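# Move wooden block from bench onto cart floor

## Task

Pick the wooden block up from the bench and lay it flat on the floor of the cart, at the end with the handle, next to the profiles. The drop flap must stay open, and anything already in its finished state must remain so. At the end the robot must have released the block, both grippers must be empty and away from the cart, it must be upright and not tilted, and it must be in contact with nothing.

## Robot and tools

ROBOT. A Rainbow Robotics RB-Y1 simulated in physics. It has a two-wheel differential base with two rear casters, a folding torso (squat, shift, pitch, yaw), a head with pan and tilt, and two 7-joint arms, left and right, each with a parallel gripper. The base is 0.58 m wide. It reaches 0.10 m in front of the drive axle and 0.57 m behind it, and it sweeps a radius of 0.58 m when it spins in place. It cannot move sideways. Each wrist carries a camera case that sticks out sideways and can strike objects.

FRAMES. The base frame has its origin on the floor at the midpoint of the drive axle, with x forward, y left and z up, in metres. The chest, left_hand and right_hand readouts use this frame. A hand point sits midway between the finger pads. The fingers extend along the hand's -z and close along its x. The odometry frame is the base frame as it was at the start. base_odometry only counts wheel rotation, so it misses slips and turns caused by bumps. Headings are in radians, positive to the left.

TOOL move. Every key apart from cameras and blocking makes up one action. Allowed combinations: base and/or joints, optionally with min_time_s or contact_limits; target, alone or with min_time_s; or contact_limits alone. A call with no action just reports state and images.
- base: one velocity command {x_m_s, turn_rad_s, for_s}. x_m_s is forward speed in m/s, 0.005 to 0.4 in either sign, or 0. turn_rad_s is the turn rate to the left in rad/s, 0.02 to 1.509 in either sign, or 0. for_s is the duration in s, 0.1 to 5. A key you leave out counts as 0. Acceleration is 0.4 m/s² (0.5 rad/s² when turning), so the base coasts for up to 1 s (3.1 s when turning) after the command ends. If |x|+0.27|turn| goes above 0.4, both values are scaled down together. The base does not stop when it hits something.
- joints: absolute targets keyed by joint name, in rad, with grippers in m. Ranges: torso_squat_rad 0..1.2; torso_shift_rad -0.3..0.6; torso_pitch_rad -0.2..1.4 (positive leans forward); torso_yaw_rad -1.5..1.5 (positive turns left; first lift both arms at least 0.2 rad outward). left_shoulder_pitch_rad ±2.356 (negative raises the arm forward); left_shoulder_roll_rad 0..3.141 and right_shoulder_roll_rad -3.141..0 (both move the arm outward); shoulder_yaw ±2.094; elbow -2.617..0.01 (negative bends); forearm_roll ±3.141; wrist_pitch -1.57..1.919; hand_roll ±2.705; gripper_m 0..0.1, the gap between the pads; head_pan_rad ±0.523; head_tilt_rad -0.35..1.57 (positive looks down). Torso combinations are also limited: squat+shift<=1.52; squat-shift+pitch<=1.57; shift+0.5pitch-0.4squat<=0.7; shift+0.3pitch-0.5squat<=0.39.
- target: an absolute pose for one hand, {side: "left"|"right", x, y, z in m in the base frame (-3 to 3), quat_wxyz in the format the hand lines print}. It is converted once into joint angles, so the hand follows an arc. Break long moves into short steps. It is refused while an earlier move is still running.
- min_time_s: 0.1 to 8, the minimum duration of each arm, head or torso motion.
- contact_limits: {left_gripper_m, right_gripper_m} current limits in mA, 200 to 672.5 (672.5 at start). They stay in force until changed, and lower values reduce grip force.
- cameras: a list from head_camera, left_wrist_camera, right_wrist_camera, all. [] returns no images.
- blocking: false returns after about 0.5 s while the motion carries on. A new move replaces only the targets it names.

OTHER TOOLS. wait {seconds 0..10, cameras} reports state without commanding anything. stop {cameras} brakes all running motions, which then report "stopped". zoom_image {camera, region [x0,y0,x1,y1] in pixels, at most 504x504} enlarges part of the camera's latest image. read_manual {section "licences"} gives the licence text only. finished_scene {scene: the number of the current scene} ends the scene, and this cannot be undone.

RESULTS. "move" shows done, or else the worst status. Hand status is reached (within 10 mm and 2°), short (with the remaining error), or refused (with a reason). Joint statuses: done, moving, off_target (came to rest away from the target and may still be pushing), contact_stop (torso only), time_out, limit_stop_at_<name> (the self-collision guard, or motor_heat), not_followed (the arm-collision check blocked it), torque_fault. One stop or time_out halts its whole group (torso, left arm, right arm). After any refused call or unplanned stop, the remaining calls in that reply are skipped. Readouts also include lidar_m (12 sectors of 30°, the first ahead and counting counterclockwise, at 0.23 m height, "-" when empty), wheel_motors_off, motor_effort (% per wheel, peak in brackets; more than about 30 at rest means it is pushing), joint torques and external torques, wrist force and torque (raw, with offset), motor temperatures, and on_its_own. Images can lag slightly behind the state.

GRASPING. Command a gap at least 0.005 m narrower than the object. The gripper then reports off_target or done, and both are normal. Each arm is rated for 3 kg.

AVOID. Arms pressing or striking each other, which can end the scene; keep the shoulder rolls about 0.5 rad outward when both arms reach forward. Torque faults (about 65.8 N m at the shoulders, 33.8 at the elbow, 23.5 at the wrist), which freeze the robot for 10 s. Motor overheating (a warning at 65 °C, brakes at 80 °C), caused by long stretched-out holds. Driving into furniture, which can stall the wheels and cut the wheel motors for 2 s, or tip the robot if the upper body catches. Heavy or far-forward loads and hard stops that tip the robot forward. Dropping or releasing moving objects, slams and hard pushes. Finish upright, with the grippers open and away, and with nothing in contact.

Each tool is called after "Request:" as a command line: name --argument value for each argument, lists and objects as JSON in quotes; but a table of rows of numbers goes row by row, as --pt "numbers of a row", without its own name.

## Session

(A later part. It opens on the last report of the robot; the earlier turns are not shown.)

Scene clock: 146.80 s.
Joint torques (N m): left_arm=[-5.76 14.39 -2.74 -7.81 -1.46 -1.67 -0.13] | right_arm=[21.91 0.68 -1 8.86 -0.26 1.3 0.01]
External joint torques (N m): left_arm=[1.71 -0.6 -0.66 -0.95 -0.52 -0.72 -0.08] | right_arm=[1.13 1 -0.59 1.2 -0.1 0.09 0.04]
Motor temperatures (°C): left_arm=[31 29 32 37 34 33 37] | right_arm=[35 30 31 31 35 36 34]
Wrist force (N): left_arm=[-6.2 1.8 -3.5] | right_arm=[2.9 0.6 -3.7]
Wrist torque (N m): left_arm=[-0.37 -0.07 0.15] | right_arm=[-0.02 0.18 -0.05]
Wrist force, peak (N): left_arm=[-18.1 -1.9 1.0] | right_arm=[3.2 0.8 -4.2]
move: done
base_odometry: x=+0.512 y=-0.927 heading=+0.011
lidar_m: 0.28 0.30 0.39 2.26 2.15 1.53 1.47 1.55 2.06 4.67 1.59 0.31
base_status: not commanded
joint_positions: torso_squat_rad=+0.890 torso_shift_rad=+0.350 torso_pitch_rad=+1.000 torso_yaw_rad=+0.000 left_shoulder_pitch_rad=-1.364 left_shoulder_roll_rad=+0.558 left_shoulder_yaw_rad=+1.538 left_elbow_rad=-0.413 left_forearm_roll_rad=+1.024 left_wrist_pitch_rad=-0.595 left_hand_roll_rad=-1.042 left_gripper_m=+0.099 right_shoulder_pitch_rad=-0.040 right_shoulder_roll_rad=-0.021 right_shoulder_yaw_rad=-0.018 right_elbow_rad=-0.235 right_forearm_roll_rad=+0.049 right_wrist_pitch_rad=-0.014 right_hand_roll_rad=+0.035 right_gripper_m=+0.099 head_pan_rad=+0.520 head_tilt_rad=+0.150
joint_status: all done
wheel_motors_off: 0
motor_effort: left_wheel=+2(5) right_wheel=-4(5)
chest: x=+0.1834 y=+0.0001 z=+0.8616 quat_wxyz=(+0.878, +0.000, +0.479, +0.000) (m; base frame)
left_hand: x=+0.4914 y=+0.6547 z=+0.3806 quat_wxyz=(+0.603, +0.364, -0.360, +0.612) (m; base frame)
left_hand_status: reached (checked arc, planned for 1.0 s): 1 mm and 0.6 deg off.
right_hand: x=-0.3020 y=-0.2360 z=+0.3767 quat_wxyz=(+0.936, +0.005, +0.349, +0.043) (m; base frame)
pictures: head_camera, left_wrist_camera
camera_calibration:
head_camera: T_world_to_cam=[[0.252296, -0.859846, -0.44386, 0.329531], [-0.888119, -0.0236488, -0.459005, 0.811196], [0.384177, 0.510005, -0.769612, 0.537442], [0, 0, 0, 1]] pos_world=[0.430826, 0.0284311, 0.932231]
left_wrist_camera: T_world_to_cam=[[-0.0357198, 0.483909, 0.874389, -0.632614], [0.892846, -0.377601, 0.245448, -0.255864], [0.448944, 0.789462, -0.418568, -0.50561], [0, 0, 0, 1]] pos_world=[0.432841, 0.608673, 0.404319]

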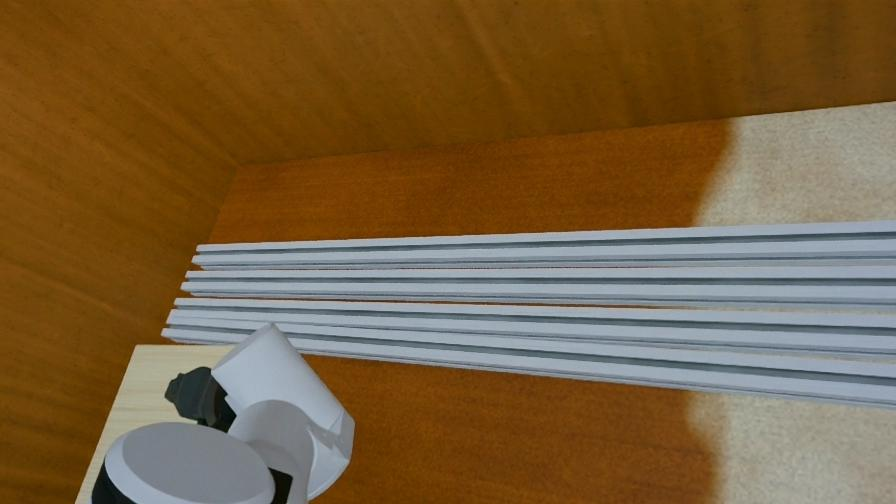

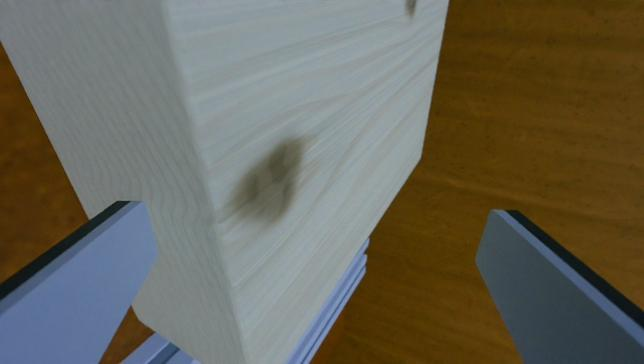

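Request:
move --target '{"side":"left","x":0.492,"y":0.59,"z":0.383,"quat_wxyz":[0.6,0.3678,-0.3605,0.6122]}' --min_time_s 1 --cameras '["head_camera","left_wrist_camera"]'

Scene clock: 149.60 s.
Joint torques (N m): left_arm=[-8.86 8.75 -2.08 -7.25 -0.96 -0.76 -0.19] | right_arm=[21.57 0.39 -1.18 8.69 -0.2 1.47 -0.04]
External joint torques (N m): left_arm=[-0.02 -1.56 1.52 0.03 0.04 -0.08 -0.15] | right_arm=[0.79 0.7 -0.78 1.03 -0.04 0.26 -0.01]
Motor temperatures (°C): left_arm=[31 29 32 37 34 33 37] | right_arm=[35 30 31 31 35 36 34]
Wrist force (N): left_arm=[-5.5 1.3 -4.7] | right_arm=[3.0 0.6 -3.2]
Wrist torque (N m): left_arm=[-0.34 -0.20 0.15] | right_arm=[-0.05 0.22 -0.04]
Wrist force, peak (N): left_arm=[-7.3 1.6 -4.5] | right_arm=[3.2 0.8 -4.1]
move: done
base_odometry: x=+0.512 y=-0.927 heading=+0.011
lidar_m: 0.29 0.30 0.41 2.25 2.15 1.54 1.47 1.53 2.06 4.69 1.59 0.31
base_status: not commanded
joint_positions: torso_squat_rad=+0.890 torso_shift_rad=+0.350 torso_pitch_rad=+1.000 torso_yaw_rad=+0.000 left_shoulder_pitch_rad=-1.434 left_shoulder_roll_rad=+0.236 left_shoulder_yaw_rad=+1.604 left_elbow_rad=-0.854 left_forearm_roll_rad=+1.070 left_wrist_pitch_rad=-0.564 left_hand_roll_rad=-1.221 left_gripper_m=+0.099 right_shoulder_pitch_rad=-0.040 right_shoulder_roll_rad=-0.021 right_shoulder_yaw_rad=-0.018 right_elbow_rad=-0.235 right_forearm_roll_rad=+0.049 right_wrist_pitch_rad=-0.014 right_hand_roll_rad=+0.035 right_gripper_m=+0.099 head_pan_rad=+0.520 head_tilt_rad=+0.150
joint_status: all done
wheel_motors_off: 0
motor_effort: left_wheel=+2(2) right_wheel=-5(7)
chest: x=+0.1834 y=+0.0001 z=+0.8616 quat_wxyz=(+0.878, +0.000, +0.479, +0.000) (m; base frame)
left_hand: x=+0.4920 y=+0.5901 z=+0.3835 quat_wxyz=(+0.598, +0.371, -0.363, +0.611) (m; base frame)
left_hand_status: reached (checked arc, planned for 1.0 s): 1 mm and 0.6 deg off.
right_hand: x=-0.3020 y=-0.2360 z=+0.3767 quat_wxyz=(+0.936, +0.005, +0.349, +0.043) (m; base frame)
pictures: head_camera, left_wrist_camera
camera_calibration:
head_camera: T_world_to_cam=[[0.252296, -0.859846, -0.44386, 0.329531], [-0.888119, -0.0236488, -0.459005, 0.811196], [0.384177, 0.510005, -0.769612, 0.537442], [0, 0, 0, 1]] pos_world=[0.430826, 0.0284311, 0.932231]
left_wrist_camera: T_world_to_cam=[[-0.0370061, 0.466971, 0.883498, -0.596811], [0.896309, -0.375428, 0.235974, -0.280809], [0.441883, 0.80062, -0.404657, -0.462183], [0, 0, 0, 1]] pos_world=[0.433837, 0.543303, 0.40652]

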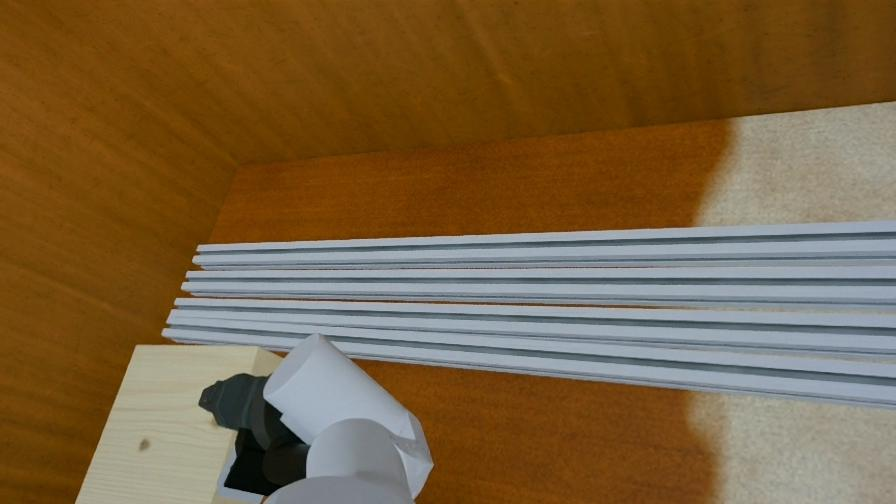

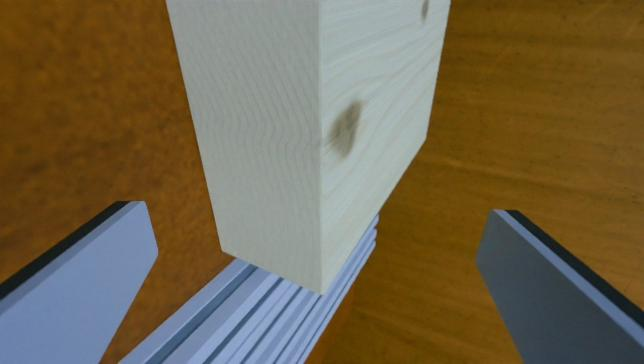

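Request:
move --target '{"side":"left","x":0.495,"y":0.53,"z":0.392,"quat_wxyz":[0.6,0.3678,-0.3605,0.6122]}' --min_time_s 0.8 --cameras '["left_wrist_camera"]'

Request:
move --joints '{"torso_squat_rad":0.62,"torso_shift_rad":0.38,"head_tilt_rad":0.4}' --cameras '["head_camera","left_wrist_camera"]'

Request:
zoom_image --camera "left_wrist_camera" --region '[0, 0, 400, 300]'

Scene clock: 158.33 s.
Joint torques (N m): left_arm=[-9.18 5.88 -2.91 -7.5 -0.88 -0.95 -0.25] | right_arm=[21.81 0.24 -0.89 8.79 -0.33 1.4 -0.14]
External joint torques (N m): left_arm=[0.72 -0.98 1.52 -0.3 0.17 -0.37 -0.21] | right_arm=[1.02 0.55 -0.49 1.13 -0.17 0.19 -0.11]
Motor temperatures (°C): left_arm=[31 28 32 37 34 33 37] | right_arm=[35 30 31 31 35 36 34]
Wrist force (N): left_arm=[-5.0 2.2 -4.8] | right_arm=[3.0 -0.1 -3.7]
Wrist torque (N m): left_arm=[-0.45 -0.13 0.16] | right_arm=[0.07 0.21 -0.03]
Wrist force, peak (N): left_arm=[-6.3 1.9 -4.5] | right_arm=[3.5 0.3 -4.1]
move: done
base_odometry: x=+0.512 y=-0.927 heading=+0.011
lidar_m: 0.28 0.29 0.40 2.26 2.15 1.54 1.47 1.53 2.05 4.66 1.58 0.30
base_status: not commanded
joint_positions: torso_squat_rad=+0.890 torso_shift_rad=+0.350 torso_pitch_rad=+1.000 torso_yaw_rad=+0.000 left_shoulder_pitch_rad=-1.496 left_shoulder_roll_rad=+0.029 left_shoulder_yaw_rad=+1.612 left_elbow_rad=-1.079 left_forearm_roll_rad=+1.082 left_wrist_pitch_rad=-0.589 left_hand_roll_rad=-1.283 left_gripper_m=+0.099 right_shoulder_pitch_rad=-0.040 right_shoulder_roll_rad=-0.021 right_shoulder_yaw_rad=-0.018 right_elbow_rad=-0.235 right_forearm_roll_rad=+0.049 right_wrist_pitch_rad=-0.014 right_hand_roll_rad=+0.035 right_gripper_m=+0.099 head_pan_rad=+0.520 head_tilt_rad=+0.150
joint_status: all done
wheel_motors_off: 0
motor_effort: left_wheel=+2(3) right_wheel=-3(6)
chest: x=+0.1834 y=+0.0001 z=+0.8616 quat_wxyz=(+0.878, +0.000, +0.479, +0.000) (m; base frame)
left_hand: x=+0.4949 y=+0.5306 z=+0.3919 quat_wxyz=(+0.598, +0.372, -0.362, +0.611) (m; base frame)
left_hand_status: reached (checked arc, planned for 0.8 s): 1 mm and 0.6 deg off.
right_hand: x=-0.3020 y=-0.2360 z=+0.3767 quat_wxyz=(+0.936, +0.005, +0.349, +0.043) (m; base frame)
pictures: left_wrist_camera
camera_calibration:
left_wrist_camera: T_world_to_cam=[[-0.0361346, 0.468619, 0.882661, -0.577203], [0.897387, -0.373452, 0.235009, -0.308993], [0.439761, 0.800581, -0.407038, -0.410463], [0, 0, 0, 1]] pos_world=[0.436935, 0.483703, 0.415017]

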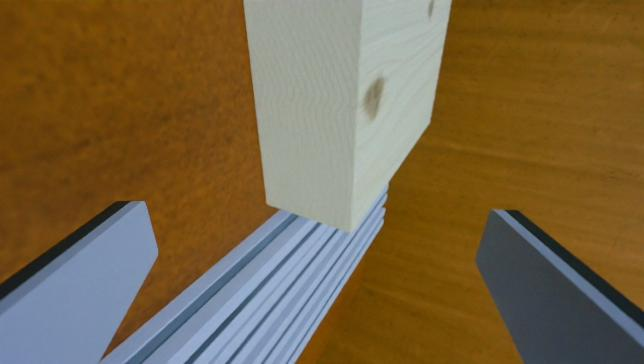

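Scene clock: 160.00 s.
Joint torques (N m): left_arm=[-9.29 5.58 -3.26 -7.19 -0.91 -0.93 -0.38] | right_arm=[21.52 0.19 -0.7 8.84 -0.24 1.26 -0.14]
External joint torques (N m): left_arm=[0.6 -1.28 1.17 0.01 0.15 -0.36 -0.34] | right_arm=[0.73 0.5 -0.3 1.17 -0.08 0.05 -0.1]
Motor temperatures (°C): left_arm=[31 28 32 37 34 33 37] | right_arm=[35 30 31 31 35 36 34]
Wrist force (N): left_arm=[-5.1 1.0 -4.3] | right_arm=[2.6 0.9 -3.4]
Wrist torque (N m): left_arm=[-0.27 -0.16 0.14] | right_arm=[-0.12 0.19 -0.07]
Wrist force, peak (N): left_arm=[-6.0 2.0 -4.7] | right_arm=[3.4 0.7 -4.1]
move: done
base_odometry: x=+0.512 y=-0.927 heading=+0.011
lidar_m: 0.28 0.29 0.39 2.25 2.15 1.53 1.47 1.54 2.05 4.65 1.57 0.31
base_status: not commanded
joint_positions: torso_squat_rad=+0.620 torso_shift_rad=+0.380 torso_pitch_rad=+1.000 torso_yaw_rad=+0.000 left_shoulder_pitch_rad=-1.496 left_shoulder_roll_rad=+0.029 left_shoulder_yaw_rad=+1.612 left_elbow_rad=-1.079 left_forearm_roll_rad=+1.082 left_wrist_pitch_rad=-0.589 left_hand_roll_rad=-1.283 left_gripper_m=+0.099 right_shoulder_pitch_rad=-0.040 right_shoulder_roll_rad=-0.021 right_shoulder_yaw_rad=-0.018 right_elbow_rad=-0.235 right_forearm_roll_rad=+0.049 right_wrist_pitch_rad=-0.014 right_hand_roll_rad=+0.035 right_gripper_m=+0.099 head_pan_rad=+0.520 head_tilt_rad=+0.400
joint_status: all done
wheel_motors_off: 0
motor_effort: left_wheel=+0(4) right_wheel=-5(7)
chest: x=+0.2437 y=+0.0001 z=+0.9768 quat_wxyz=(+0.878, +0.000, +0.479, +0.000) (m; base frame)
left_hand: x=+0.5551 y=+0.5307 z=+0.5071 quat_wxyz=(+0.598, +0.372, -0.362, +0.611) (m; base frame)
right_hand: x=-0.2417 y=-0.2360 z=+0.4919 quat_wxyz=(+0.936, +0.005, +0.349, +0.043) (m; base frame)
pictures: head_camera, left_wrist_camera
camera_calibration:
head_camera: T_world_to_cam=[[0.246345, -0.863446, -0.440198, 0.364105], [-0.956854, -0.144465, -0.25211, 0.726103], [0.15409, 0.483312, -0.861781, 0.798747], [0, 0, 0, 1]] pos_world=[0.482, 0.0332377, 1.03168]
left_wrist_camera: T_world_to_cam=[[-0.0362386, 0.468526, 0.882706, -0.676638], [0.897431, -0.373347, 0.235009, -0.390161], [0.439663, 0.800685, -0.40694, -0.390099], [0, 0, 0, 1]] pos_world=[0.497135, 0.483703, 0.530217]

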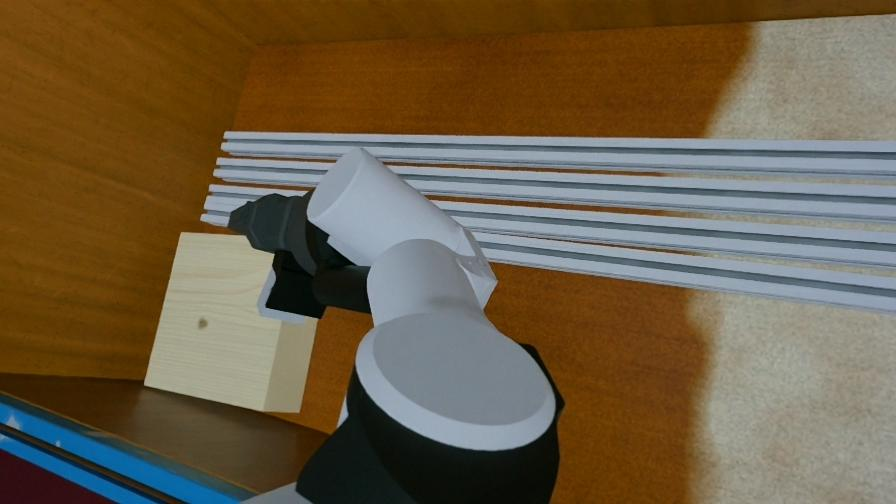

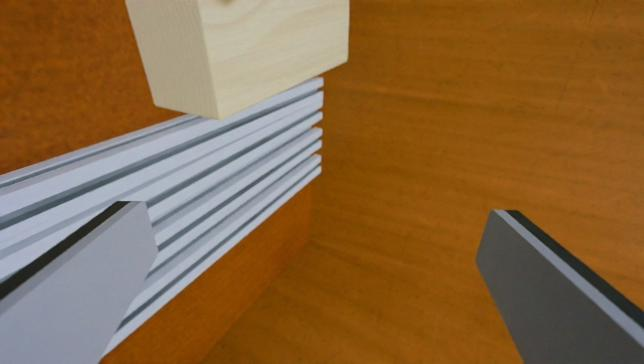

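Scaled by 1.260 from the camera's 644x364 image, which has a finer 1265x715 frame.

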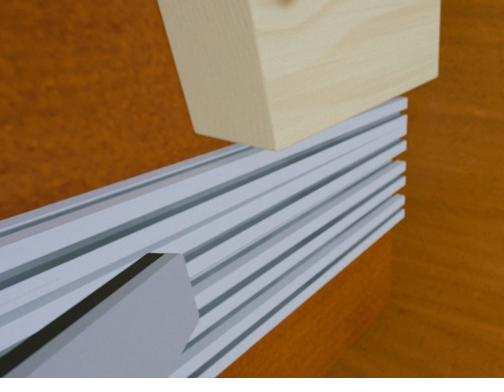

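Request:
move --joints '{"torso_squat_rad":0.92,"torso_shift_rad":0.365,"left_gripper_m":0.0}' --cameras '[]'

Request:
move --target '{"side":"left","x":0.475,"y":0.56,"z":0.345,"quat_wxyz":[0.6533,0.2706,-0.2706,0.6533]}' --min_time_s 1.2 --cameras '["head_camera"]'

Request:
move --target '{"side":"left","x":0.462,"y":0.605,"z":0.33,"quat_wxyz":[0.6533,0.2706,-0.2706,0.6533]}' --min_time_s 1.2 --cameras '["head_camera","left_wrist_camera"]'

Scene clock: 176.23 s.
Joint torques (N m): left_arm=[15.81 1.97 -1.03 -6.97 -1.1 -0.67 -0.29] | right_arm=[21.64 0.74 -0.94 8.6 -0.24 1.28 0.01]
External joint torques (N m): left_arm=[26.17 -5.07 3.6 0.22 -0.04 -0.13 -0.24] | right_arm=[1.13 0.99 -0.55 1.04 -0.08 0.09 0.04]
Motor temperatures (°C): left_arm=[31 28 32 36 34 33 37] | right_arm=[35 30 31 31 35 36 34]
Wrist force (N): left_arm=[-4.9 2.0 -4.5] | right_arm=[3.3 0.3 -3.2]
Wrist torque (N m): left_arm=[-0.35 -0.12 0.16] | right_arm=[0.02 0.26 -0.04]
Wrist force, peak (N): left_arm=[-7.0 3.8 -5.7] | right_arm=[4.3 0.4 -5.3]
move: contact_stop
base_odometry: x=+0.512 y=-0.927 heading=+0.010
lidar_m: 0.29 0.30 0.42 1.00 2.15 1.54 1.47 1.54 2.06 4.67 1.58 0.30
base_status: not commanded
joint_positions: torso_squat_rad=+0.912 torso_shift_rad=+0.360 torso_pitch_rad=+0.985 torso_yaw_rad=+0.002 left_shoulder_pitch_rad=-1.503 left_shoulder_roll_rad=+0.030 left_shoulder_yaw_rad=+1.612 left_elbow_rad=-1.079 left_forearm_roll_rad=+1.082 left_wrist_pitch_rad=-0.589 left_hand_roll_rad=-1.283 left_gripper_m=+0.000 right_shoulder_pitch_rad=-0.040 right_shoulder_roll_rad=-0.021 right_shoulder_yaw_rad=-0.018 right_elbow_rad=-0.235 right_forearm_roll_rad=+0.049 right_wrist_pitch_rad=-0.014 right_hand_roll_rad=+0.035 right_gripper_m=+0.099 head_pan_rad=+0.520 head_tilt_rad=+0.400
joint_status: torso_squat_rad contact_stop (moved +0.292 of +0.300); torso_shift_rad contact_stop (moved -0.020 of -0.015); the others done
wheel_motors_off: 0
motor_effort: left_wheel=-20(42) right_wheel=-6(33)
chest: x=+0.1810 y=-0.0004 z=+0.8527 quat_wxyz=(+0.881, +0.001, +0.473, +0.001) (m; base frame)
left_hand: x=+0.5027 y=+0.5309 z=+0.3905 quat_wxyz=(+0.594, +0.366, -0.369, +0.615) (m; base frame)
right_hand: x=-0.2970 y=-0.2354 z=+0.3600 quat_wxyz=(+0.939, +0.006, +0.342, +0.044) (m; base frame)
pictures: none
No camera images: "cameras" was empty.

not run: a stop that you did not command came earlier in this reply.

not run: a stop that you did not command came earlier in this reply.

Request:
move --joints '{"torso_squat_rad":0.8,"torso_shift_rad":0.35,"torso_pitch_rad":1.0,"torso_yaw_rad":0}' --cameras '[]'

Request:
move --target '{"side":"left","x":0.48,"y":0.58,"z":0.40,"quat_wxyz":[0.6533,0.2706,-0.2706,0.6533]}' --min_time_s 1.2 --cameras '["head_camera","left_wrist_camera"]'

Scene clock: 178.30 s.
Joint torques (N m): left_arm=[-8.38 5.04 -3.06 -6.93 -1.16 -0.8 -0.28] | right_arm=[21.65 0.35 -1.23 8.72 -0.24 1.38 -0.11]
External joint torques (N m): left_arm=[1.52 -1.84 1.37 0.28 -0.11 -0.22 -0.23] | right_arm=[0.87 0.66 -0.83 1.06 -0.08 0.16 -0.08]
Motor temperatures (°C): left_arm=[31 28 32 36 34 33 37] | right_arm=[35 30 31 31 35 36 34]
Wrist force (N): left_arm=[-5.0 1.7 -4.5] | right_arm=[3.4 0.6 -3.9]
Wrist torque (N m): left_arm=[-0.37 -0.11 0.16] | right_arm=[-0.07 0.25 -0.03]
Wrist force, peak (N): left_arm=[-6.1 1.2 -5.0] | right_arm=[3.1 0.6 -4.4]
move: done
base_odometry: x=+0.512 y=-0.927 heading=+0.011
lidar_m: 0.28 0.29 0.40 1.01 2.15 1.55 1.47 1.52 2.06 4.68 1.58 0.30
base_status: not commanded
joint_positions: torso_squat_rad=+0.800 torso_shift_rad=+0.350 torso_pitch_rad=+1.000 torso_yaw_rad=+0.000 left_shoulder_pitch_rad=-1.496 left_shoulder_roll_rad=+0.030 left_shoulder_yaw_rad=+1.612 left_elbow_rad=-1.079 left_forearm_roll_rad=+1.082 left_wrist_pitch_rad=-0.589 left_hand_roll_rad=-1.283 left_gripper_m=+0.000 right_shoulder_pitch_rad=-0.040 right_shoulder_roll_rad=-0.021 right_shoulder_yaw_rad=-0.018 right_elbow_rad=-0.235 right_forearm_roll_rad=+0.049 right_wrist_pitch_rad=-0.014 right_hand_roll_rad=+0.035 right_gripper_m=+0.099 head_pan_rad=+0.520 head_tilt_rad=+0.400
joint_status: all done
wheel_motors_off: 0
motor_effort: left_wheel=-1(18) right_wheel=-1(5)
chest: x=+0.1996 y=+0.0000 z=+0.9058 quat_wxyz=(+0.878, +0.000, +0.479, +0.000) (m; base frame)
left_hand: x=+0.5112 y=+0.5308 z=+0.4364 quat_wxyz=(+0.598, +0.372, -0.362, +0.611) (m; base frame)
right_hand: x=-0.2858 y=-0.2359 z=+0.4209 quat_wxyz=(+0.936, +0.005, +0.349, +0.043) (m; base frame)
pictures: none
No camera images: "cameras" was empty.

Scene clock: 179.83 s.
Joint torques (N m): left_arm=[-8.8 7.73 -4.35 -6.27 -0.55 0.74 0.08] | right_arm=[21.75 0.07 -1.01 8.76 -0.21 1.35 -0.12]
External joint torques (N m): left_arm=[0.19 -2.08 1.15 0.12 -0.13 -0.23 0.12] | right_arm=[0.97 0.38 -0.6 1.1 -0.05 0.13 -0.09]
Motor temperatures (°C): left_arm=[31 28 32 36 34 33 37] | right_arm=[35 30 31 31 35 36 34]
Wrist force (N): left_arm=[-4.0 1.5 -5.1] | right_arm=[3.0 0.4 -3.8]
Wrist torque (N m): left_arm=[-0.31 -0.12 0.15] | right_arm=[0.00 0.20 -0.05]
Wrist force, peak (N): left_arm=[-4.8 1.1 -6.1] | right_arm=[3.0 0.6 -4.2]
move: done
base_odometry: x=+0.512 y=-0.927 heading=+0.011
lidar_m: 0.28 0.29 0.39 1.02 2.14 1.55 1.47 1.54 2.07 4.67 1.59 0.31
base_status: not commanded
joint_positions: torso_squat_rad=+0.800 torso_shift_rad=+0.350 torso_pitch_rad=+1.000 torso_yaw_rad=+0.000 left_shoulder_pitch_rad=-1.625 left_shoulder_roll_rad=+0.247 left_shoulder_yaw_rad=+2.067 left_elbow_rad=-1.118 left_forearm_roll_rad=+1.873 left_wrist_pitch_rad=-0.295 left_hand_roll_rad=-2.410 left_gripper_m=+0.000 right_shoulder_pitch_rad=-0.040 right_shoulder_roll_rad=-0.021 right_shoulder_yaw_rad=-0.018 right_elbow_rad=-0.235 right_forearm_roll_rad=+0.049 right_wrist_pitch_rad=-0.014 right_hand_roll_rad=+0.035 right_gripper_m=+0.099 head_pan_rad=+0.520 head_tilt_rad=+0.400
joint_status: all done
wheel_motors_off: 0
motor_effort: left_wheel=+0(2) right_wheel=-2(4)
chest: x=+0.1996 y=+0.0000 z=+0.9058 quat_wxyz=(+0.878, +0.000, +0.479, +0.000) (m; base frame)
left_hand: x=+0.4803 y=+0.5802 z=+0.4000 quat_wxyz=(+0.651, +0.274, -0.271, +0.653) (m; base frame)
left_hand_status: reached (checked arc, planned for 1.2 s): 0 mm and 0.5 deg off.
right_hand: x=-0.2858 y=-0.2359 z=+0.4209 quat_wxyz=(+0.936, +0.005, +0.349, +0.043) (m; base frame)
pictures: head_camera, left_wrist_camera
camera_calibration:
head_camera: T_world_to_cam=[[0.246401, -0.863389, -0.44028, 0.343723], [-0.956823, -0.144435, -0.252245, 0.666132], [0.154194, 0.483424, -0.861699, 0.744362], [0, 0, 0, 1]] pos_world=[0.4379, 0.0331376, 0.96078]
left_wrist_camera: T_world_to_cam=[[-0.0274688, 0.708336, 0.705341, -0.680481], [0.890415, -0.303354, 0.339319, -0.358421], [0.45432, 0.637367, -0.62238, -0.266522], [0, 0, 0, 1]] pos_world=[0.421538, 0.543153, 0.435712]

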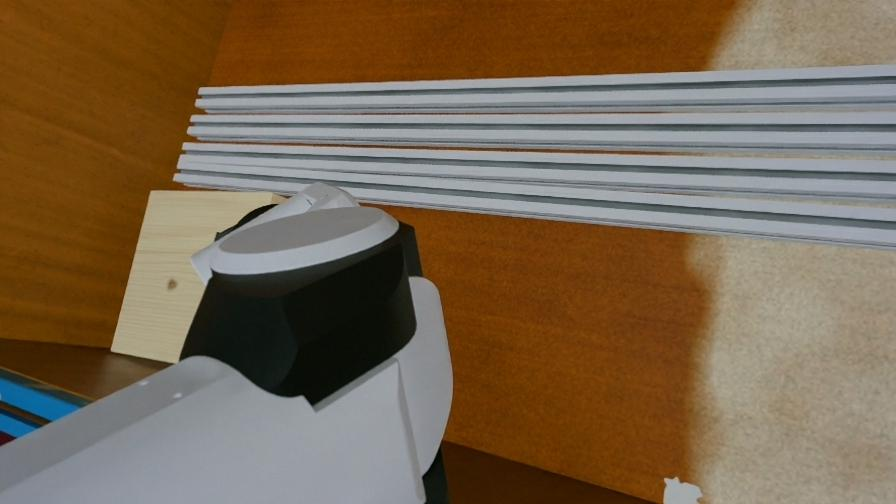

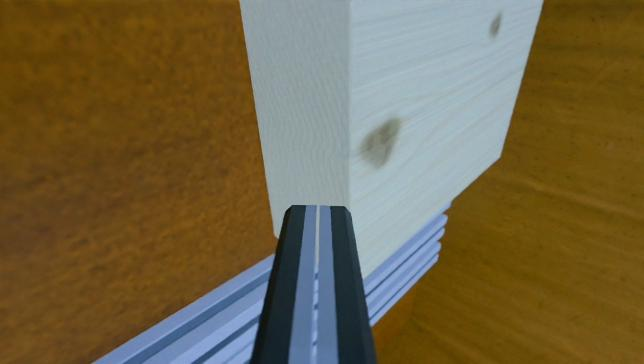

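Request:
move --target '{"side":"left","x":0.465,"y":0.60,"z":0.352,"quat_wxyz":[0.6533,0.2706,-0.2706,0.6533]}' --min_time_s 1.2 --cameras '["left_wrist_camera"]'

Request:
move --target '{"side":"left","x":0.465,"y":0.625,"z":0.35,"quat_wxyz":[0.6533,0.2706,-0.2706,0.6533]}' --min_time_s 1.2 --cameras '["head_camera","left_wrist_camera"]'

Scene clock: 183.23 s.
Joint torques (N m): left_arm=[-6.41 10.23 -3.97 -4.78 -0.59 0.01 0.01] | right_arm=[21.64 0.28 -1 8.85 -0.24 1.31 -0.02]
External joint torques (N m): left_arm=[0.05 -2.1 -0.82 1.3 -0.06 -0.11 0.04] | right_arm=[0.86 0.59 -0.6 1.19 -0.08 0.1 0.01]
Motor temperatures (°C): left_arm=[31 28 32 36 34 33 37] | right_arm=[35 30 31 31 35 36 34]
Wrist force (N): left_arm=[-3.9 2.2 -6.4] | right_arm=[2.9 0.6 -3.9]
Wrist torque (N m): left_arm=[-0.38 -0.07 0.15] | right_arm=[-0.04 0.18 -0.07]
Wrist force, peak (N): left_arm=[-4.5 2.1 -7.0] | right_arm=[3.4 0.9 -4.3]
move: done
base_odometry: x=+0.512 y=-0.927 heading=+0.011
lidar_m: 0.29 0.29 0.40 1.01 2.15 1.55 1.47 1.54 2.07 4.66 1.58 0.30
base_status: not commanded
joint_positions: torso_squat_rad=+0.800 torso_shift_rad=+0.350 torso_pitch_rad=+1.000 torso_yaw_rad=+0.000 left_shoulder_pitch_rad=-1.401 left_shoulder_roll_rad=+0.401 left_shoulder_yaw_rad=+1.922 left_elbow_rad=-0.673 left_forearm_roll_rad=+1.422 left_wrist_pitch_rad=-0.295 left_hand_roll_rad=-1.731 left_gripper_m=+0.000 right_shoulder_pitch_rad=-0.040 right_shoulder_roll_rad=-0.021 right_shoulder_yaw_rad=-0.018 right_elbow_rad=-0.235 right_forearm_roll_rad=+0.049 right_wrist_pitch_rad=-0.014 right_hand_roll_rad=+0.035 right_gripper_m=+0.099 head_pan_rad=+0.520 head_tilt_rad=+0.400
joint_status: all done
wheel_motors_off: 0
motor_effort: left_wheel=-1(2) right_wheel=-1(3)
chest: x=+0.1996 y=+0.0000 z=+0.9058 quat_wxyz=(+0.878, +0.000, +0.479, +0.000) (m; base frame)
left_hand: x=+0.4646 y=+0.6001 z=+0.3524 quat_wxyz=(+0.655, +0.266, -0.270, +0.653) (m; base frame)
left_hand_status: reached (checked arc, planned for 1.2 s): 1 mm and 0.5 deg off.
right_hand: x=-0.2858 y=-0.2360 z=+0.4209 quat_wxyz=(+0.936, +0.005, +0.349, +0.043) (m; base frame)
pictures: left_wrist_camera
camera_calibration:
left_wrist_camera: T_world_to_cam=[[-0.0261425, 0.718531, 0.695003, -0.664495], [0.885518, -0.305966, 0.349633, -0.321947], [0.46387, 0.624578, -0.628274, -0.296475], [0, 0, 0, 1]] pos_world=[0.405244, 0.564127, 0.388122]

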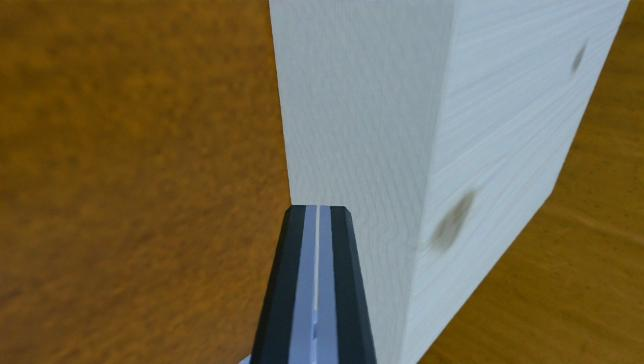

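Scene clock: 184.77 s.
Joint torques (N m): left_arm=[-4.91 12.28 -2.04 -4.64 -0.78 -0.82 0.11] | right_arm=[21.74 0.42 -0.91 8.84 -0.32 1.44 -0.14]
External joint torques (N m): left_arm=[0.41 -2.55 -0.29 1.21 -0.18 -0.45 0.15] | right_arm=[0.96 0.73 -0.51 1.18 -0.16 0.23 -0.11]
Motor temperatures (°C): left_arm=[31 28 32 36 34 33 37] | right_arm=[35 30 31 31 35 36 34]
Wrist force (N): left_arm=[-4.5 1.7 -6.0] | right_arm=[3.0 0.4 -3.6]
Wrist torque (N m): left_arm=[-0.33 -0.16 0.17] | right_arm=[-0.04 0.23 -0.06]
Wrist force, peak (N): left_arm=[-4.1 2.6 -6.3] | right_arm=[3.3 0.5 -4.3]
move: done
base_odometry: x=+0.512 y=-0.927 heading=+0.011
lidar_m: 0.29 0.30 0.40 1.02 2.15 1.54 1.46 1.53 2.07 4.66 1.58 0.30
base_status: not commanded
joint_positions: torso_squat_rad=+0.800 torso_shift_rad=+0.350 torso_pitch_rad=+1.000 torso_yaw_rad=+0.000 left_shoulder_pitch_rad=-1.299 left_shoulder_roll_rad=+0.577 left_shoulder_yaw_rad=+1.760 left_elbow_rad=-0.349 left_forearm_roll_rad=+1.268 left_wrist_pitch_rad=-0.363 left_hand_roll_rad=-1.379 left_gripper_m=+0.000 right_shoulder_pitch_rad=-0.040 right_shoulder_roll_rad=-0.021 right_shoulder_yaw_rad=-0.018 right_elbow_rad=-0.235 right_forearm_roll_rad=+0.049 right_wrist_pitch_rad=-0.014 right_hand_roll_rad=+0.035 right_gripper_m=+0.099 head_pan_rad=+0.520 head_tilt_rad=+0.400
joint_status: all done
wheel_motors_off: 0
motor_effort: left_wheel=-1(1) right_wheel=-2(3)
chest: x=+0.1996 y=+0.0000 z=+0.9058 quat_wxyz=(+0.878, +0.000, +0.479, +0.000) (m; base frame)
left_hand: x=+0.4645 y=+0.6250 z=+0.3506 quat_wxyz=(+0.656, +0.265, -0.270, +0.653) (m; base frame)
left_hand_status: reached (checked arc, planned for 1.2 s): 1 mm and 0.6 deg off.
right_hand: x=-0.2858 y=-0.2360 z=+0.4209 quat_wxyz=(+0.936, +0.005, +0.349, +0.043) (m; base frame)
pictures: head_camera, left_wrist_camera
camera_calibration:
head_camera: T_world_to_cam=[[0.24639, -0.86343, -0.440206, 0.343659], [-0.956825, -0.144444, -0.252233, 0.666121], [0.1542, 0.483348, -0.861741, 0.744402], [0, 0, 0, 1]] pos_world=[0.4379, 0.0331377, 0.96078]
left_wrist_camera: T_world_to_cam=[[-0.0262092, 0.719058, 0.694456, -0.681287], [0.884447, -0.307092, 0.351351, -0.312973], [0.465904, 0.623418, -0.62792, -0.313355], [0, 0, 0, 1]] pos_world=[0.404946, 0.589125, 0.386325]

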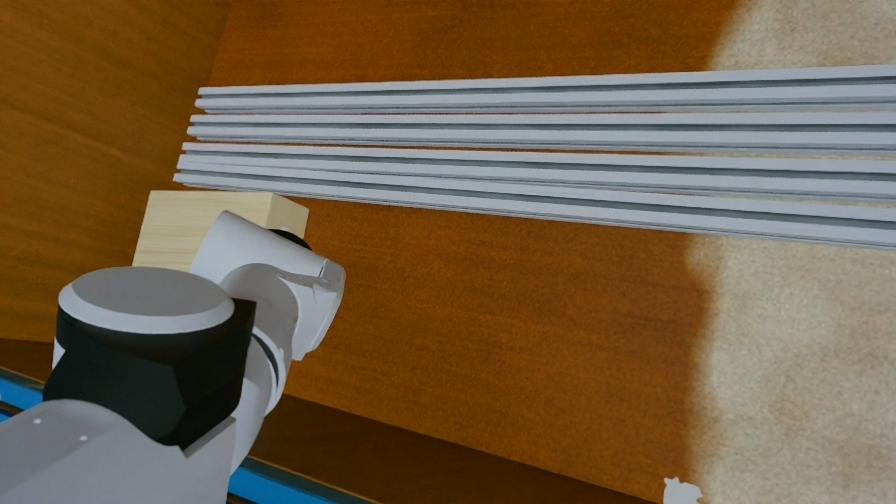

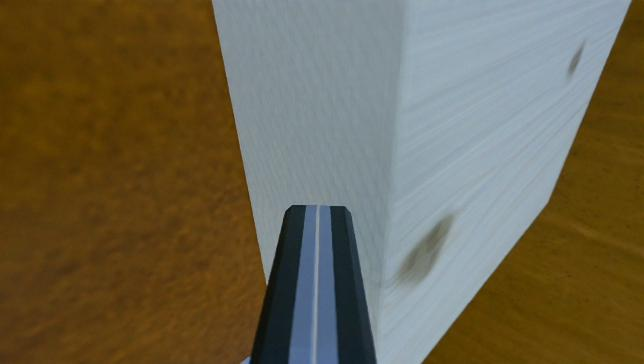

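Request:
move --joints '{"torso_squat_rad":0.86,"torso_shift_rad":0.355}' --cameras '[]'

Request:
move --target '{"side":"left","x":0.465,"y":0.645,"z":0.338,"quat_wxyz":[0.6533,0.2706,-0.2706,0.6533]}' --min_time_s 1.2 --cameras '["head_camera","left_wrist_camera"]'

Scene clock: 187.37 s.
Joint torques (N m): left_arm=[-4.82 13.17 -2.12 -5.71 -0.84 -0.85 0.12] | right_arm=[21.59 0.06 -0.74 8.67 -0.33 1.41 -0.07]
External joint torques (N m): left_arm=[0.51 -1.64 -0.37 0.14 -0.24 -0.49 0.16] | right_arm=[0.81 0.37 -0.33 1 -0.18 0.2 -0.04]
Motor temperatures (°C): left_arm=[31 28 32 36 34 33 37] | right_arm=[35 30 31 31 35 36 34]
Wrist force (N): left_arm=[-5.0 1.5 -4.3] | right_arm=[3.0 0.0 -3.7]
Wrist torque (N m): left_arm=[-0.33 0.00 0.15] | right_arm=[0.01 0.19 -0.01]
Wrist force, peak (N): left_arm=[-4.2 1.3 -6.8] | right_arm=[3.5 0.0 -4.4]
move: done
base_odometry: x=+0.512 y=-0.927 heading=+0.010
lidar_m: 0.28 0.30 0.41 1.01 2.14 1.54 1.47 1.55 2.07 4.66 1.58 0.31
base_status: not commanded
joint_positions: torso_squat_rad=+0.860 torso_shift_rad=+0.355 torso_pitch_rad=+1.000 torso_yaw_rad=+0.000 left_shoulder_pitch_rad=-1.299 left_shoulder_roll_rad=+0.577 left_shoulder_yaw_rad=+1.760 left_elbow_rad=-0.348 left_forearm_roll_rad=+1.268 left_wrist_pitch_rad=-0.363 left_hand_roll_rad=-1.379 left_gripper_m=+0.000 right_shoulder_pitch_rad=-0.040 right_shoulder_roll_rad=-0.021 right_shoulder_yaw_rad=-0.018 right_elbow_rad=-0.235 right_forearm_roll_rad=+0.049 right_wrist_pitch_rad=-0.014 right_hand_roll_rad=+0.035 right_gripper_m=+0.099 head_pan_rad=+0.520 head_tilt_rad=+0.400
joint_status: all done
wheel_motors_off: 0
motor_effort: left_wheel=-2(3) right_wheel=+0(3)
chest: x=+0.1911 y=+0.0000 z=+0.8760 quat_wxyz=(+0.878, +0.000, +0.479, +0.000) (m; base frame)
left_hand: x=+0.4560 y=+0.6247 z=+0.3206 quat_wxyz=(+0.656, +0.265, -0.270, +0.653) (m; base frame)
right_hand: x=-0.2942 y=-0.2360 z=+0.3910 quat_wxyz=(+0.936, +0.005, +0.349, +0.043) (m; base frame)
pictures: none
No camera images: "cameras" was empty.

Scene clock: 188.90 s.
Joint torques (N m): left_arm=[-5.78 19.18 -1.1 -8.1 -1.12 -0.63 -0.48] | right_arm=[21.79 0.45 -0.73 8.72 -0.38 1.27 0.02]
External joint torques (N m): left_arm=[-0.19 3.38 0.76 -2.16 -0.48 -0.33 -0.44] | right_arm=[1.01 0.77 -0.33 1.06 -0.23 0.06 0.06]
Motor temperatures (°C): left_arm=[31 28 31 36 34 33 37] | right_arm=[35 30 31 31 35 36 34]
Wrist force (N): left_arm=[-10.8 3.2 -2.8] | right_arm=[2.4 0.3 -3.5]
Wrist torque (N m): left_arm=[-0.29 0.01 0.23] | right_arm=[-0.03 0.14 -0.02]
Wrist force, peak (N): left_arm=[-12.9 1.8 -2.9] | right_arm=[3.2 0.7 -4.3]
move: done
base_odometry: x=+0.512 y=-0.927 heading=+0.010
lidar_m: 0.29 0.29 0.38 1.00 2.15 1.55 1.46 1.55 2.05 4.67 1.58 0.30
base_status: not commanded
joint_positions: torso_squat_rad=+0.860 torso_shift_rad=+0.355 torso_pitch_rad=+1.000 torso_yaw_rad=+0.000 left_shoulder_pitch_rad=-1.317 left_shoulder_roll_rad=+0.632 left_shoulder_yaw_rad=+1.783 left_elbow_rad=-0.326 left_forearm_roll_rad=+1.283 left_wrist_pitch_rad=-0.383 left_hand_roll_rad=-1.436 left_gripper_m=+0.000 right_shoulder_pitch_rad=-0.040 right_shoulder_roll_rad=-0.021 right_shoulder_yaw_rad=-0.018 right_elbow_rad=-0.235 right_forearm_roll_rad=+0.049 right_wrist_pitch_rad=-0.014 right_hand_roll_rad=+0.035 right_gripper_m=+0.099 head_pan_rad=+0.520 head_tilt_rad=+0.400
joint_status: all done
wheel_motors_off: 0
motor_effort: left_wheel=-2(3) right_wheel=+1(3)
chest: x=+0.1911 y=+0.0000 z=+0.8760 quat_wxyz=(+0.878, +0.000, +0.479, +0.000) (m; base frame)
left_hand: x=+0.4647 y=+0.6434 z=+0.3371 quat_wxyz=(+0.652, +0.272, -0.271, +0.653) (m; base frame)
left_hand_status: reached (checked arc, planned for 1.2 s): 2 mm and 0.2 deg off.
right_hand: x=-0.2943 y=-0.2360 z=+0.3910 quat_wxyz=(+0.936, +0.005, +0.349, +0.043) (m; base frame)
pictures: head_camera, left_wrist_camera
camera_calibration:
head_camera: T_world_to_cam=[[0.246367, -0.863505, -0.440071, 0.332478], [-0.956816, -0.144418, -0.252283, 0.650487], [0.154293, 0.483221, -0.861795, 0.719962], [0, 0, 0, 1]] pos_world=[0.4294, 0.033138, 0.93088]
left_wrist_camera: T_world_to_cam=[[-0.0275872, 0.710368, 0.703289, -0.681876], [0.888712, -0.304666, 0.342593, -0.303452], [0.457635, 0.634473, -0.622908, -0.338415], [0, 0, 0, 1]] pos_world=[0.405741, 0.606647, 0.372716]

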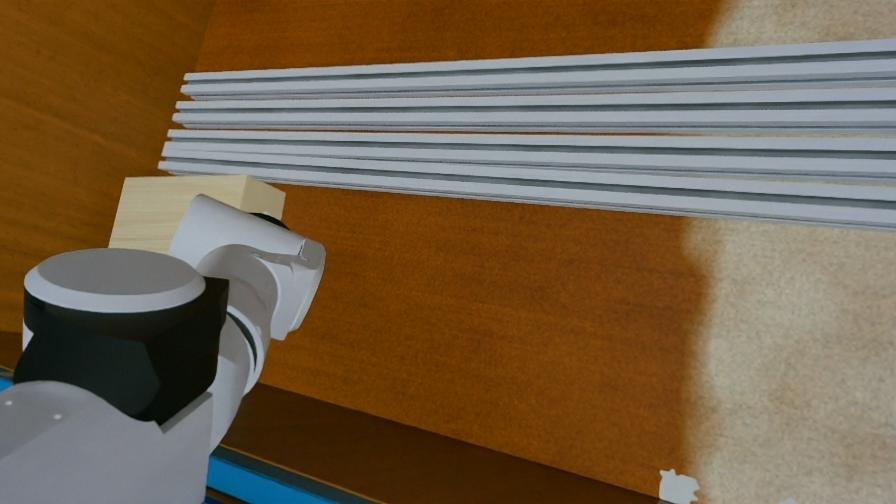

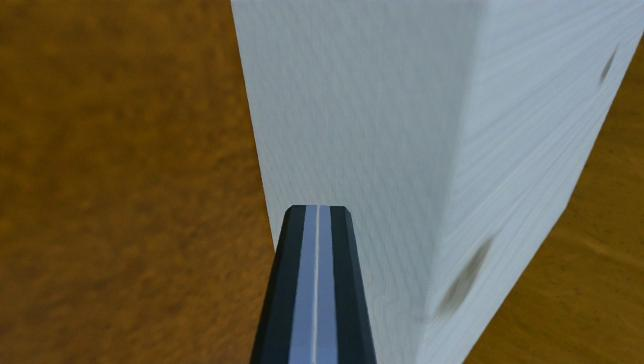

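Request:
move --target '{"side":"left","x":0.463,"y":0.675,"z":0.338,"quat_wxyz":[0.6533,0.2706,-0.2706,0.6533]}' --min_time_s 1.5 --cameras '["head_camera","left_wrist_camera"]'

Scene clock: 192.63 s.
Joint torques (N m): left_arm=[-0.92 21.88 -1.01 -9.85 -0.77 0.89 -0.42] | right_arm=[21.61 0.03 -0.78 8.71 -0.23 1.35 0]
External joint torques (N m): left_arm=[2.92 4.39 0.62 -4.3 -0.43 0.54 -0.38] | right_arm=[0.83 0.35 -0.37 1.04 -0.07 0.13 0.04]
Motor temperatures (°C): left_arm=[31 28 31 36 34 33 37] | right_arm=[35 30 31 31 35 36 34]
Wrist force (N): left_arm=[-11.8 1.6 -2.3] | right_arm=[2.7 0.8 -3.7]
Wrist torque (N m): left_arm=[-0.38 0.17 0.18] | right_arm=[-0.05 0.18 -0.05]
Wrist force, peak (N): left_arm=[-17.6 2.1 3.1] | right_arm=[3.7 0.9 -3.9]
move: short
base_odometry: x=+0.512 y=-0.927 heading=+0.010
lidar_m: 0.29 0.30 0.40 1.02 2.14 1.54 1.46 1.53 2.06 4.67 1.57 0.30
base_status: not commanded
joint_positions: torso_squat_rad=+0.860 torso_shift_rad=+0.355 torso_pitch_rad=+1.000 torso_yaw_rad=+0.000 left_shoulder_pitch_rad=-1.257 left_shoulder_roll_rad=+0.729 left_shoulder_yaw_rad=+1.990 left_elbow_rad=-0.266 left_forearm_roll_rad=+1.458 left_wrist_pitch_rad=-0.170 left_hand_roll_rad=-1.781 left_gripper_m=+0.000 right_shoulder_pitch_rad=-0.040 right_shoulder_roll_rad=-0.021 right_shoulder_yaw_rad=-0.018 right_elbow_rad=-0.235 right_forearm_roll_rad=+0.049 right_wrist_pitch_rad=-0.014 right_hand_roll_rad=+0.035 right_gripper_m=+0.099 head_pan_rad=+0.520 head_tilt_rad=+0.400
joint_status: all done
wheel_motors_off: 0
motor_effort: left_wheel=-3(4) right_wheel=+2(4)
chest: x=+0.1911 y=+0.0000 z=+0.8759 quat_wxyz=(+0.878, +0.000, +0.479, +0.000) (m; base frame)
left_hand: x=+0.4623 y=+0.6711 z=+0.3400 quat_wxyz=(+0.676, +0.212, -0.293, +0.642) (m; base frame)
left_hand_status: short (checked arc, as near as the solve gets, planned for 1.5 s): 4 mm and 7.8 deg off. The place is met; only the turn is off.
right_hand: x=-0.2943 y=-0.2360 z=+0.3910 quat_wxyz=(+0.936, +0.005, +0.349, +0.043) (m; base frame)
pictures: head_camera, left_wrist_camera
camera_calibration:
head_camera: T_world_to_cam=[[0.246273, -0.863559, -0.440017, 0.332471], [-0.956839, -0.144354, -0.252231, 0.650447], [0.154299, 0.483144, -0.861838, 0.720002], [0, 0, 0, 1]] pos_world=[0.4294, 0.0331383, 0.930881]
left_wrist_camera: T_world_to_cam=[[-0.0219038, 0.751411, 0.65947, -0.718971], [0.823741, -0.360234, 0.437816, -0.25878], [0.566544, 0.552822, -0.611078, -0.352648], [0, 0, 0, 1]] pos_world=[0.39721, 0.641973, 0.371943]

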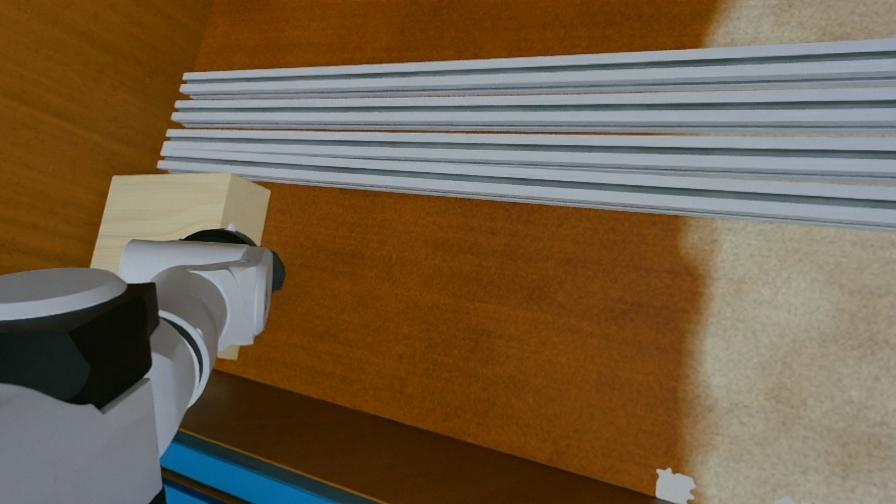

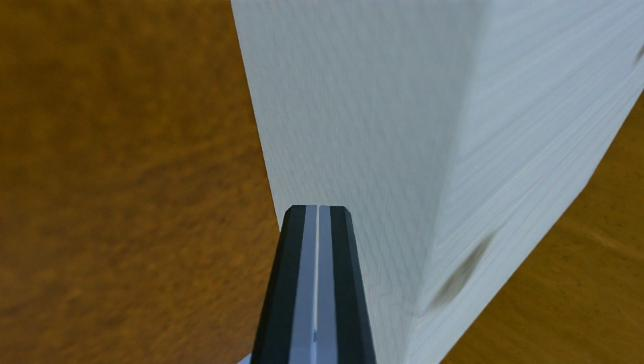

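Request:
move --target '{"side":"left","x":0.475,"y":0.60,"z":0.36,"quat_wxyz":[0.6533,0.2706,-0.2706,0.6533]}' --min_time_s 1 --cameras '[]'

Request:
move --joints '{"torso_squat_rad":0.6,"torso_shift_rad":0.37,"left_gripper_m":0.05}' --cameras '["head_camera","left_wrist_camera"]'

Scene clock: 195.93 s.
Joint torques (N m): left_arm=[-7.56 9.93 -3.67 -6.17 -0.43 0.51 0.03] | right_arm=[21.84 0.2 -0.95 8.79 -0.24 1.23 -0.02]
External joint torques (N m): left_arm=[1.06 -1.39 1.42 -0.3 0.03 -0.17 0.07] | right_arm=[1.06 0.51 -0.55 1.13 -0.08 0.02 0.01]
Motor temperatures (°C): left_arm=[31 28 31 36 34 33 37] | right_arm=[35 30 31 31 35 36 34]
Wrist force (N): left_arm=[-4.0 1.1 -6.2] | right_arm=[2.8 0.4 -3.2]
Wrist torque (N m): left_arm=[-0.27 -0.08 0.14] | right_arm=[-0.05 0.20 -0.04]
Wrist force, peak (N): left_arm=[-12.5 1.4 -3.4] | right_arm=[3.4 0.9 -4.1]
move: done
base_odometry: x=+0.512 y=-0.927 heading=+0.011
lidar_m: 0.28 0.29 0.39 1.02 2.15 1.55 1.47 1.54 2.07 4.68 1.58 0.30
base_status: not commanded
joint_positions: torso_squat_rad=+0.860 torso_shift_rad=+0.355 torso_pitch_rad=+1.000 torso_yaw_rad=+0.000 left_shoulder_pitch_rad=-1.586 left_shoulder_roll_rad=+0.353 left_shoulder_yaw_rad=+2.094 left_elbow_rad=-0.938 left_forearm_roll_rad=+1.596 left_wrist_pitch_rad=-0.266 left_hand_roll_rad=-2.154 left_gripper_m=+0.000 right_shoulder_pitch_rad=-0.040 right_shoulder_roll_rad=-0.021 right_shoulder_yaw_rad=-0.018 right_elbow_rad=-0.235 right_forearm_roll_rad=+0.049 right_wrist_pitch_rad=-0.014 right_hand_roll_rad=+0.035 right_gripper_m=+0.099 head_pan_rad=+0.520 head_tilt_rad=+0.400
joint_status: all done
wheel_motors_off: 0
motor_effort: left_wheel=-3(6) right_wheel=-1(3)
chest: x=+0.1911 y=+0.0000 z=+0.8759 quat_wxyz=(+0.878, +0.000, +0.479, +0.000) (m; base frame)
left_hand: x=+0.4755 y=+0.6001 z=+0.3600 quat_wxyz=(+0.650, +0.277, -0.272, +0.653) (m; base frame)
left_hand_status: reached (checked arc, planned for 1.0 s): 0 mm and 0.8 deg off.
right_hand: x=-0.2943 y=-0.2360 z=+0.3910 quat_wxyz=(+0.936, +0.005, +0.349, +0.043) (m; base frame)
pictures: none
No camera images: "cameras" was empty.

Scene clock: 197.60 s.
Joint torques (N m): left_arm=[-7.7 9.86 -4.02 -6.04 -0.42 0.57 0.08] | right_arm=[21.74 0.28 -0.73 8.7 -0.26 1.4 -0.09]
External joint torques (N m): left_arm=[0.91 -1.46 1.07 -0.17 0.04 -0.11 0.11] | right_arm=[0.96 0.59 -0.33 1.04 -0.1 0.19 -0.06]
Motor temperatures (°C): left_arm=[31 28 31 36 34 33 37] | right_arm=[35 30 31 31 35 36 34]
Wrist force (N): left_arm=[-3.9 1.4 -6.0] | right_arm=[3.0 0.1 -3.4]
Wrist torque (N m): left_arm=[-0.28 -0.11 0.13] | right_arm=[0.01 0.24 -0.05]
Wrist force, peak (N): left_arm=[-4.7 1.8 -6.8] | right_arm=[3.6 0.5 -4.1]
move: done
base_odometry: x=+0.512 y=-0.927 heading=+0.011
lidar_m: 0.28 0.30 0.39 0.99 2.15 1.54 1.46 1.54 2.08 4.66 1.59 0.31
base_status: not commanded
joint_positions: torso_squat_rad=+0.600 torso_shift_rad=+0.370 torso_pitch_rad=+1.000 torso_yaw_rad=+0.000 left_shoulder_pitch_rad=-1.586 left_shoulder_roll_rad=+0.353 left_shoulder_yaw_rad=+2.094 left_elbow_rad=-0.938 left_forearm_roll_rad=+1.596 left_wrist_pitch_rad=-0.266 left_hand_roll_rad=-2.154 left_gripper_m=+0.050 right_shoulder_pitch_rad=-0.040 right_shoulder_roll_rad=-0.021 right_shoulder_yaw_rad=-0.018 right_elbow_rad=-0.235 right_forearm_roll_rad=+0.049 right_wrist_pitch_rad=-0.014 right_hand_roll_rad=+0.035 right_gripper_m=+0.099 head_pan_rad=+0.520 head_tilt_rad=+0.400
joint_status: all done
wheel_motors_off: 0
motor_effort: left_wheel=-1(2) right_wheel=-2(3)
chest: x=+0.2413 y=+0.0000 z=+0.9863 quat_wxyz=(+0.878, +0.000, +0.479, +0.000) (m; base frame)
left_hand: x=+0.5256 y=+0.6002 z=+0.4704 quat_wxyz=(+0.650, +0.277, -0.272, +0.653) (m; base frame)
right_hand: x=-0.2441 y=-0.2359 z=+0.5014 quat_wxyz=(+0.936, +0.005, +0.349, +0.043) (m; base frame)
pictures: head_camera, left_wrist_camera
camera_calibration:
head_camera: T_world_to_cam=[[0.24634, -0.863458, -0.440177, 0.368816], [-0.95684, -0.144418, -0.252192, 0.726289], [0.154188, 0.483304, -0.861767, 0.807377], [0, 0, 0, 1]] pos_world=[0.4796, 0.0331378, 1.04128]
left_wrist_camera: T_world_to_cam=[[-0.0279116, 0.704205, 0.709448, -0.742256], [0.891676, -0.303247, 0.336087, -0.41561], [0.451812, 0.641979, -0.619459, -0.258878], [0, 0, 0, 1]] pos_world=[0.466837, 0.562862, 0.505909]

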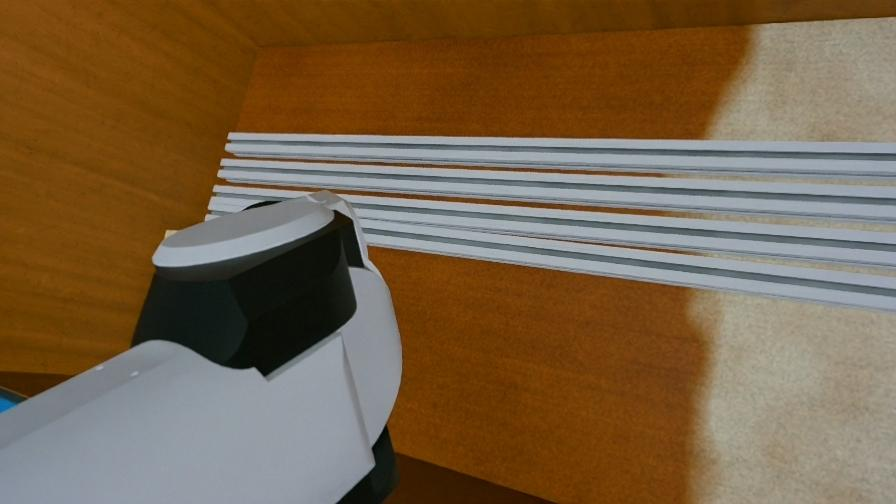

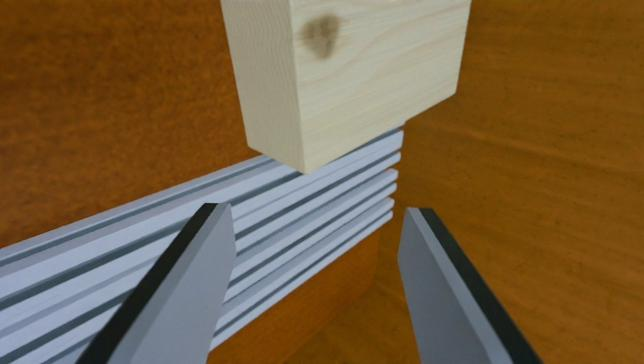

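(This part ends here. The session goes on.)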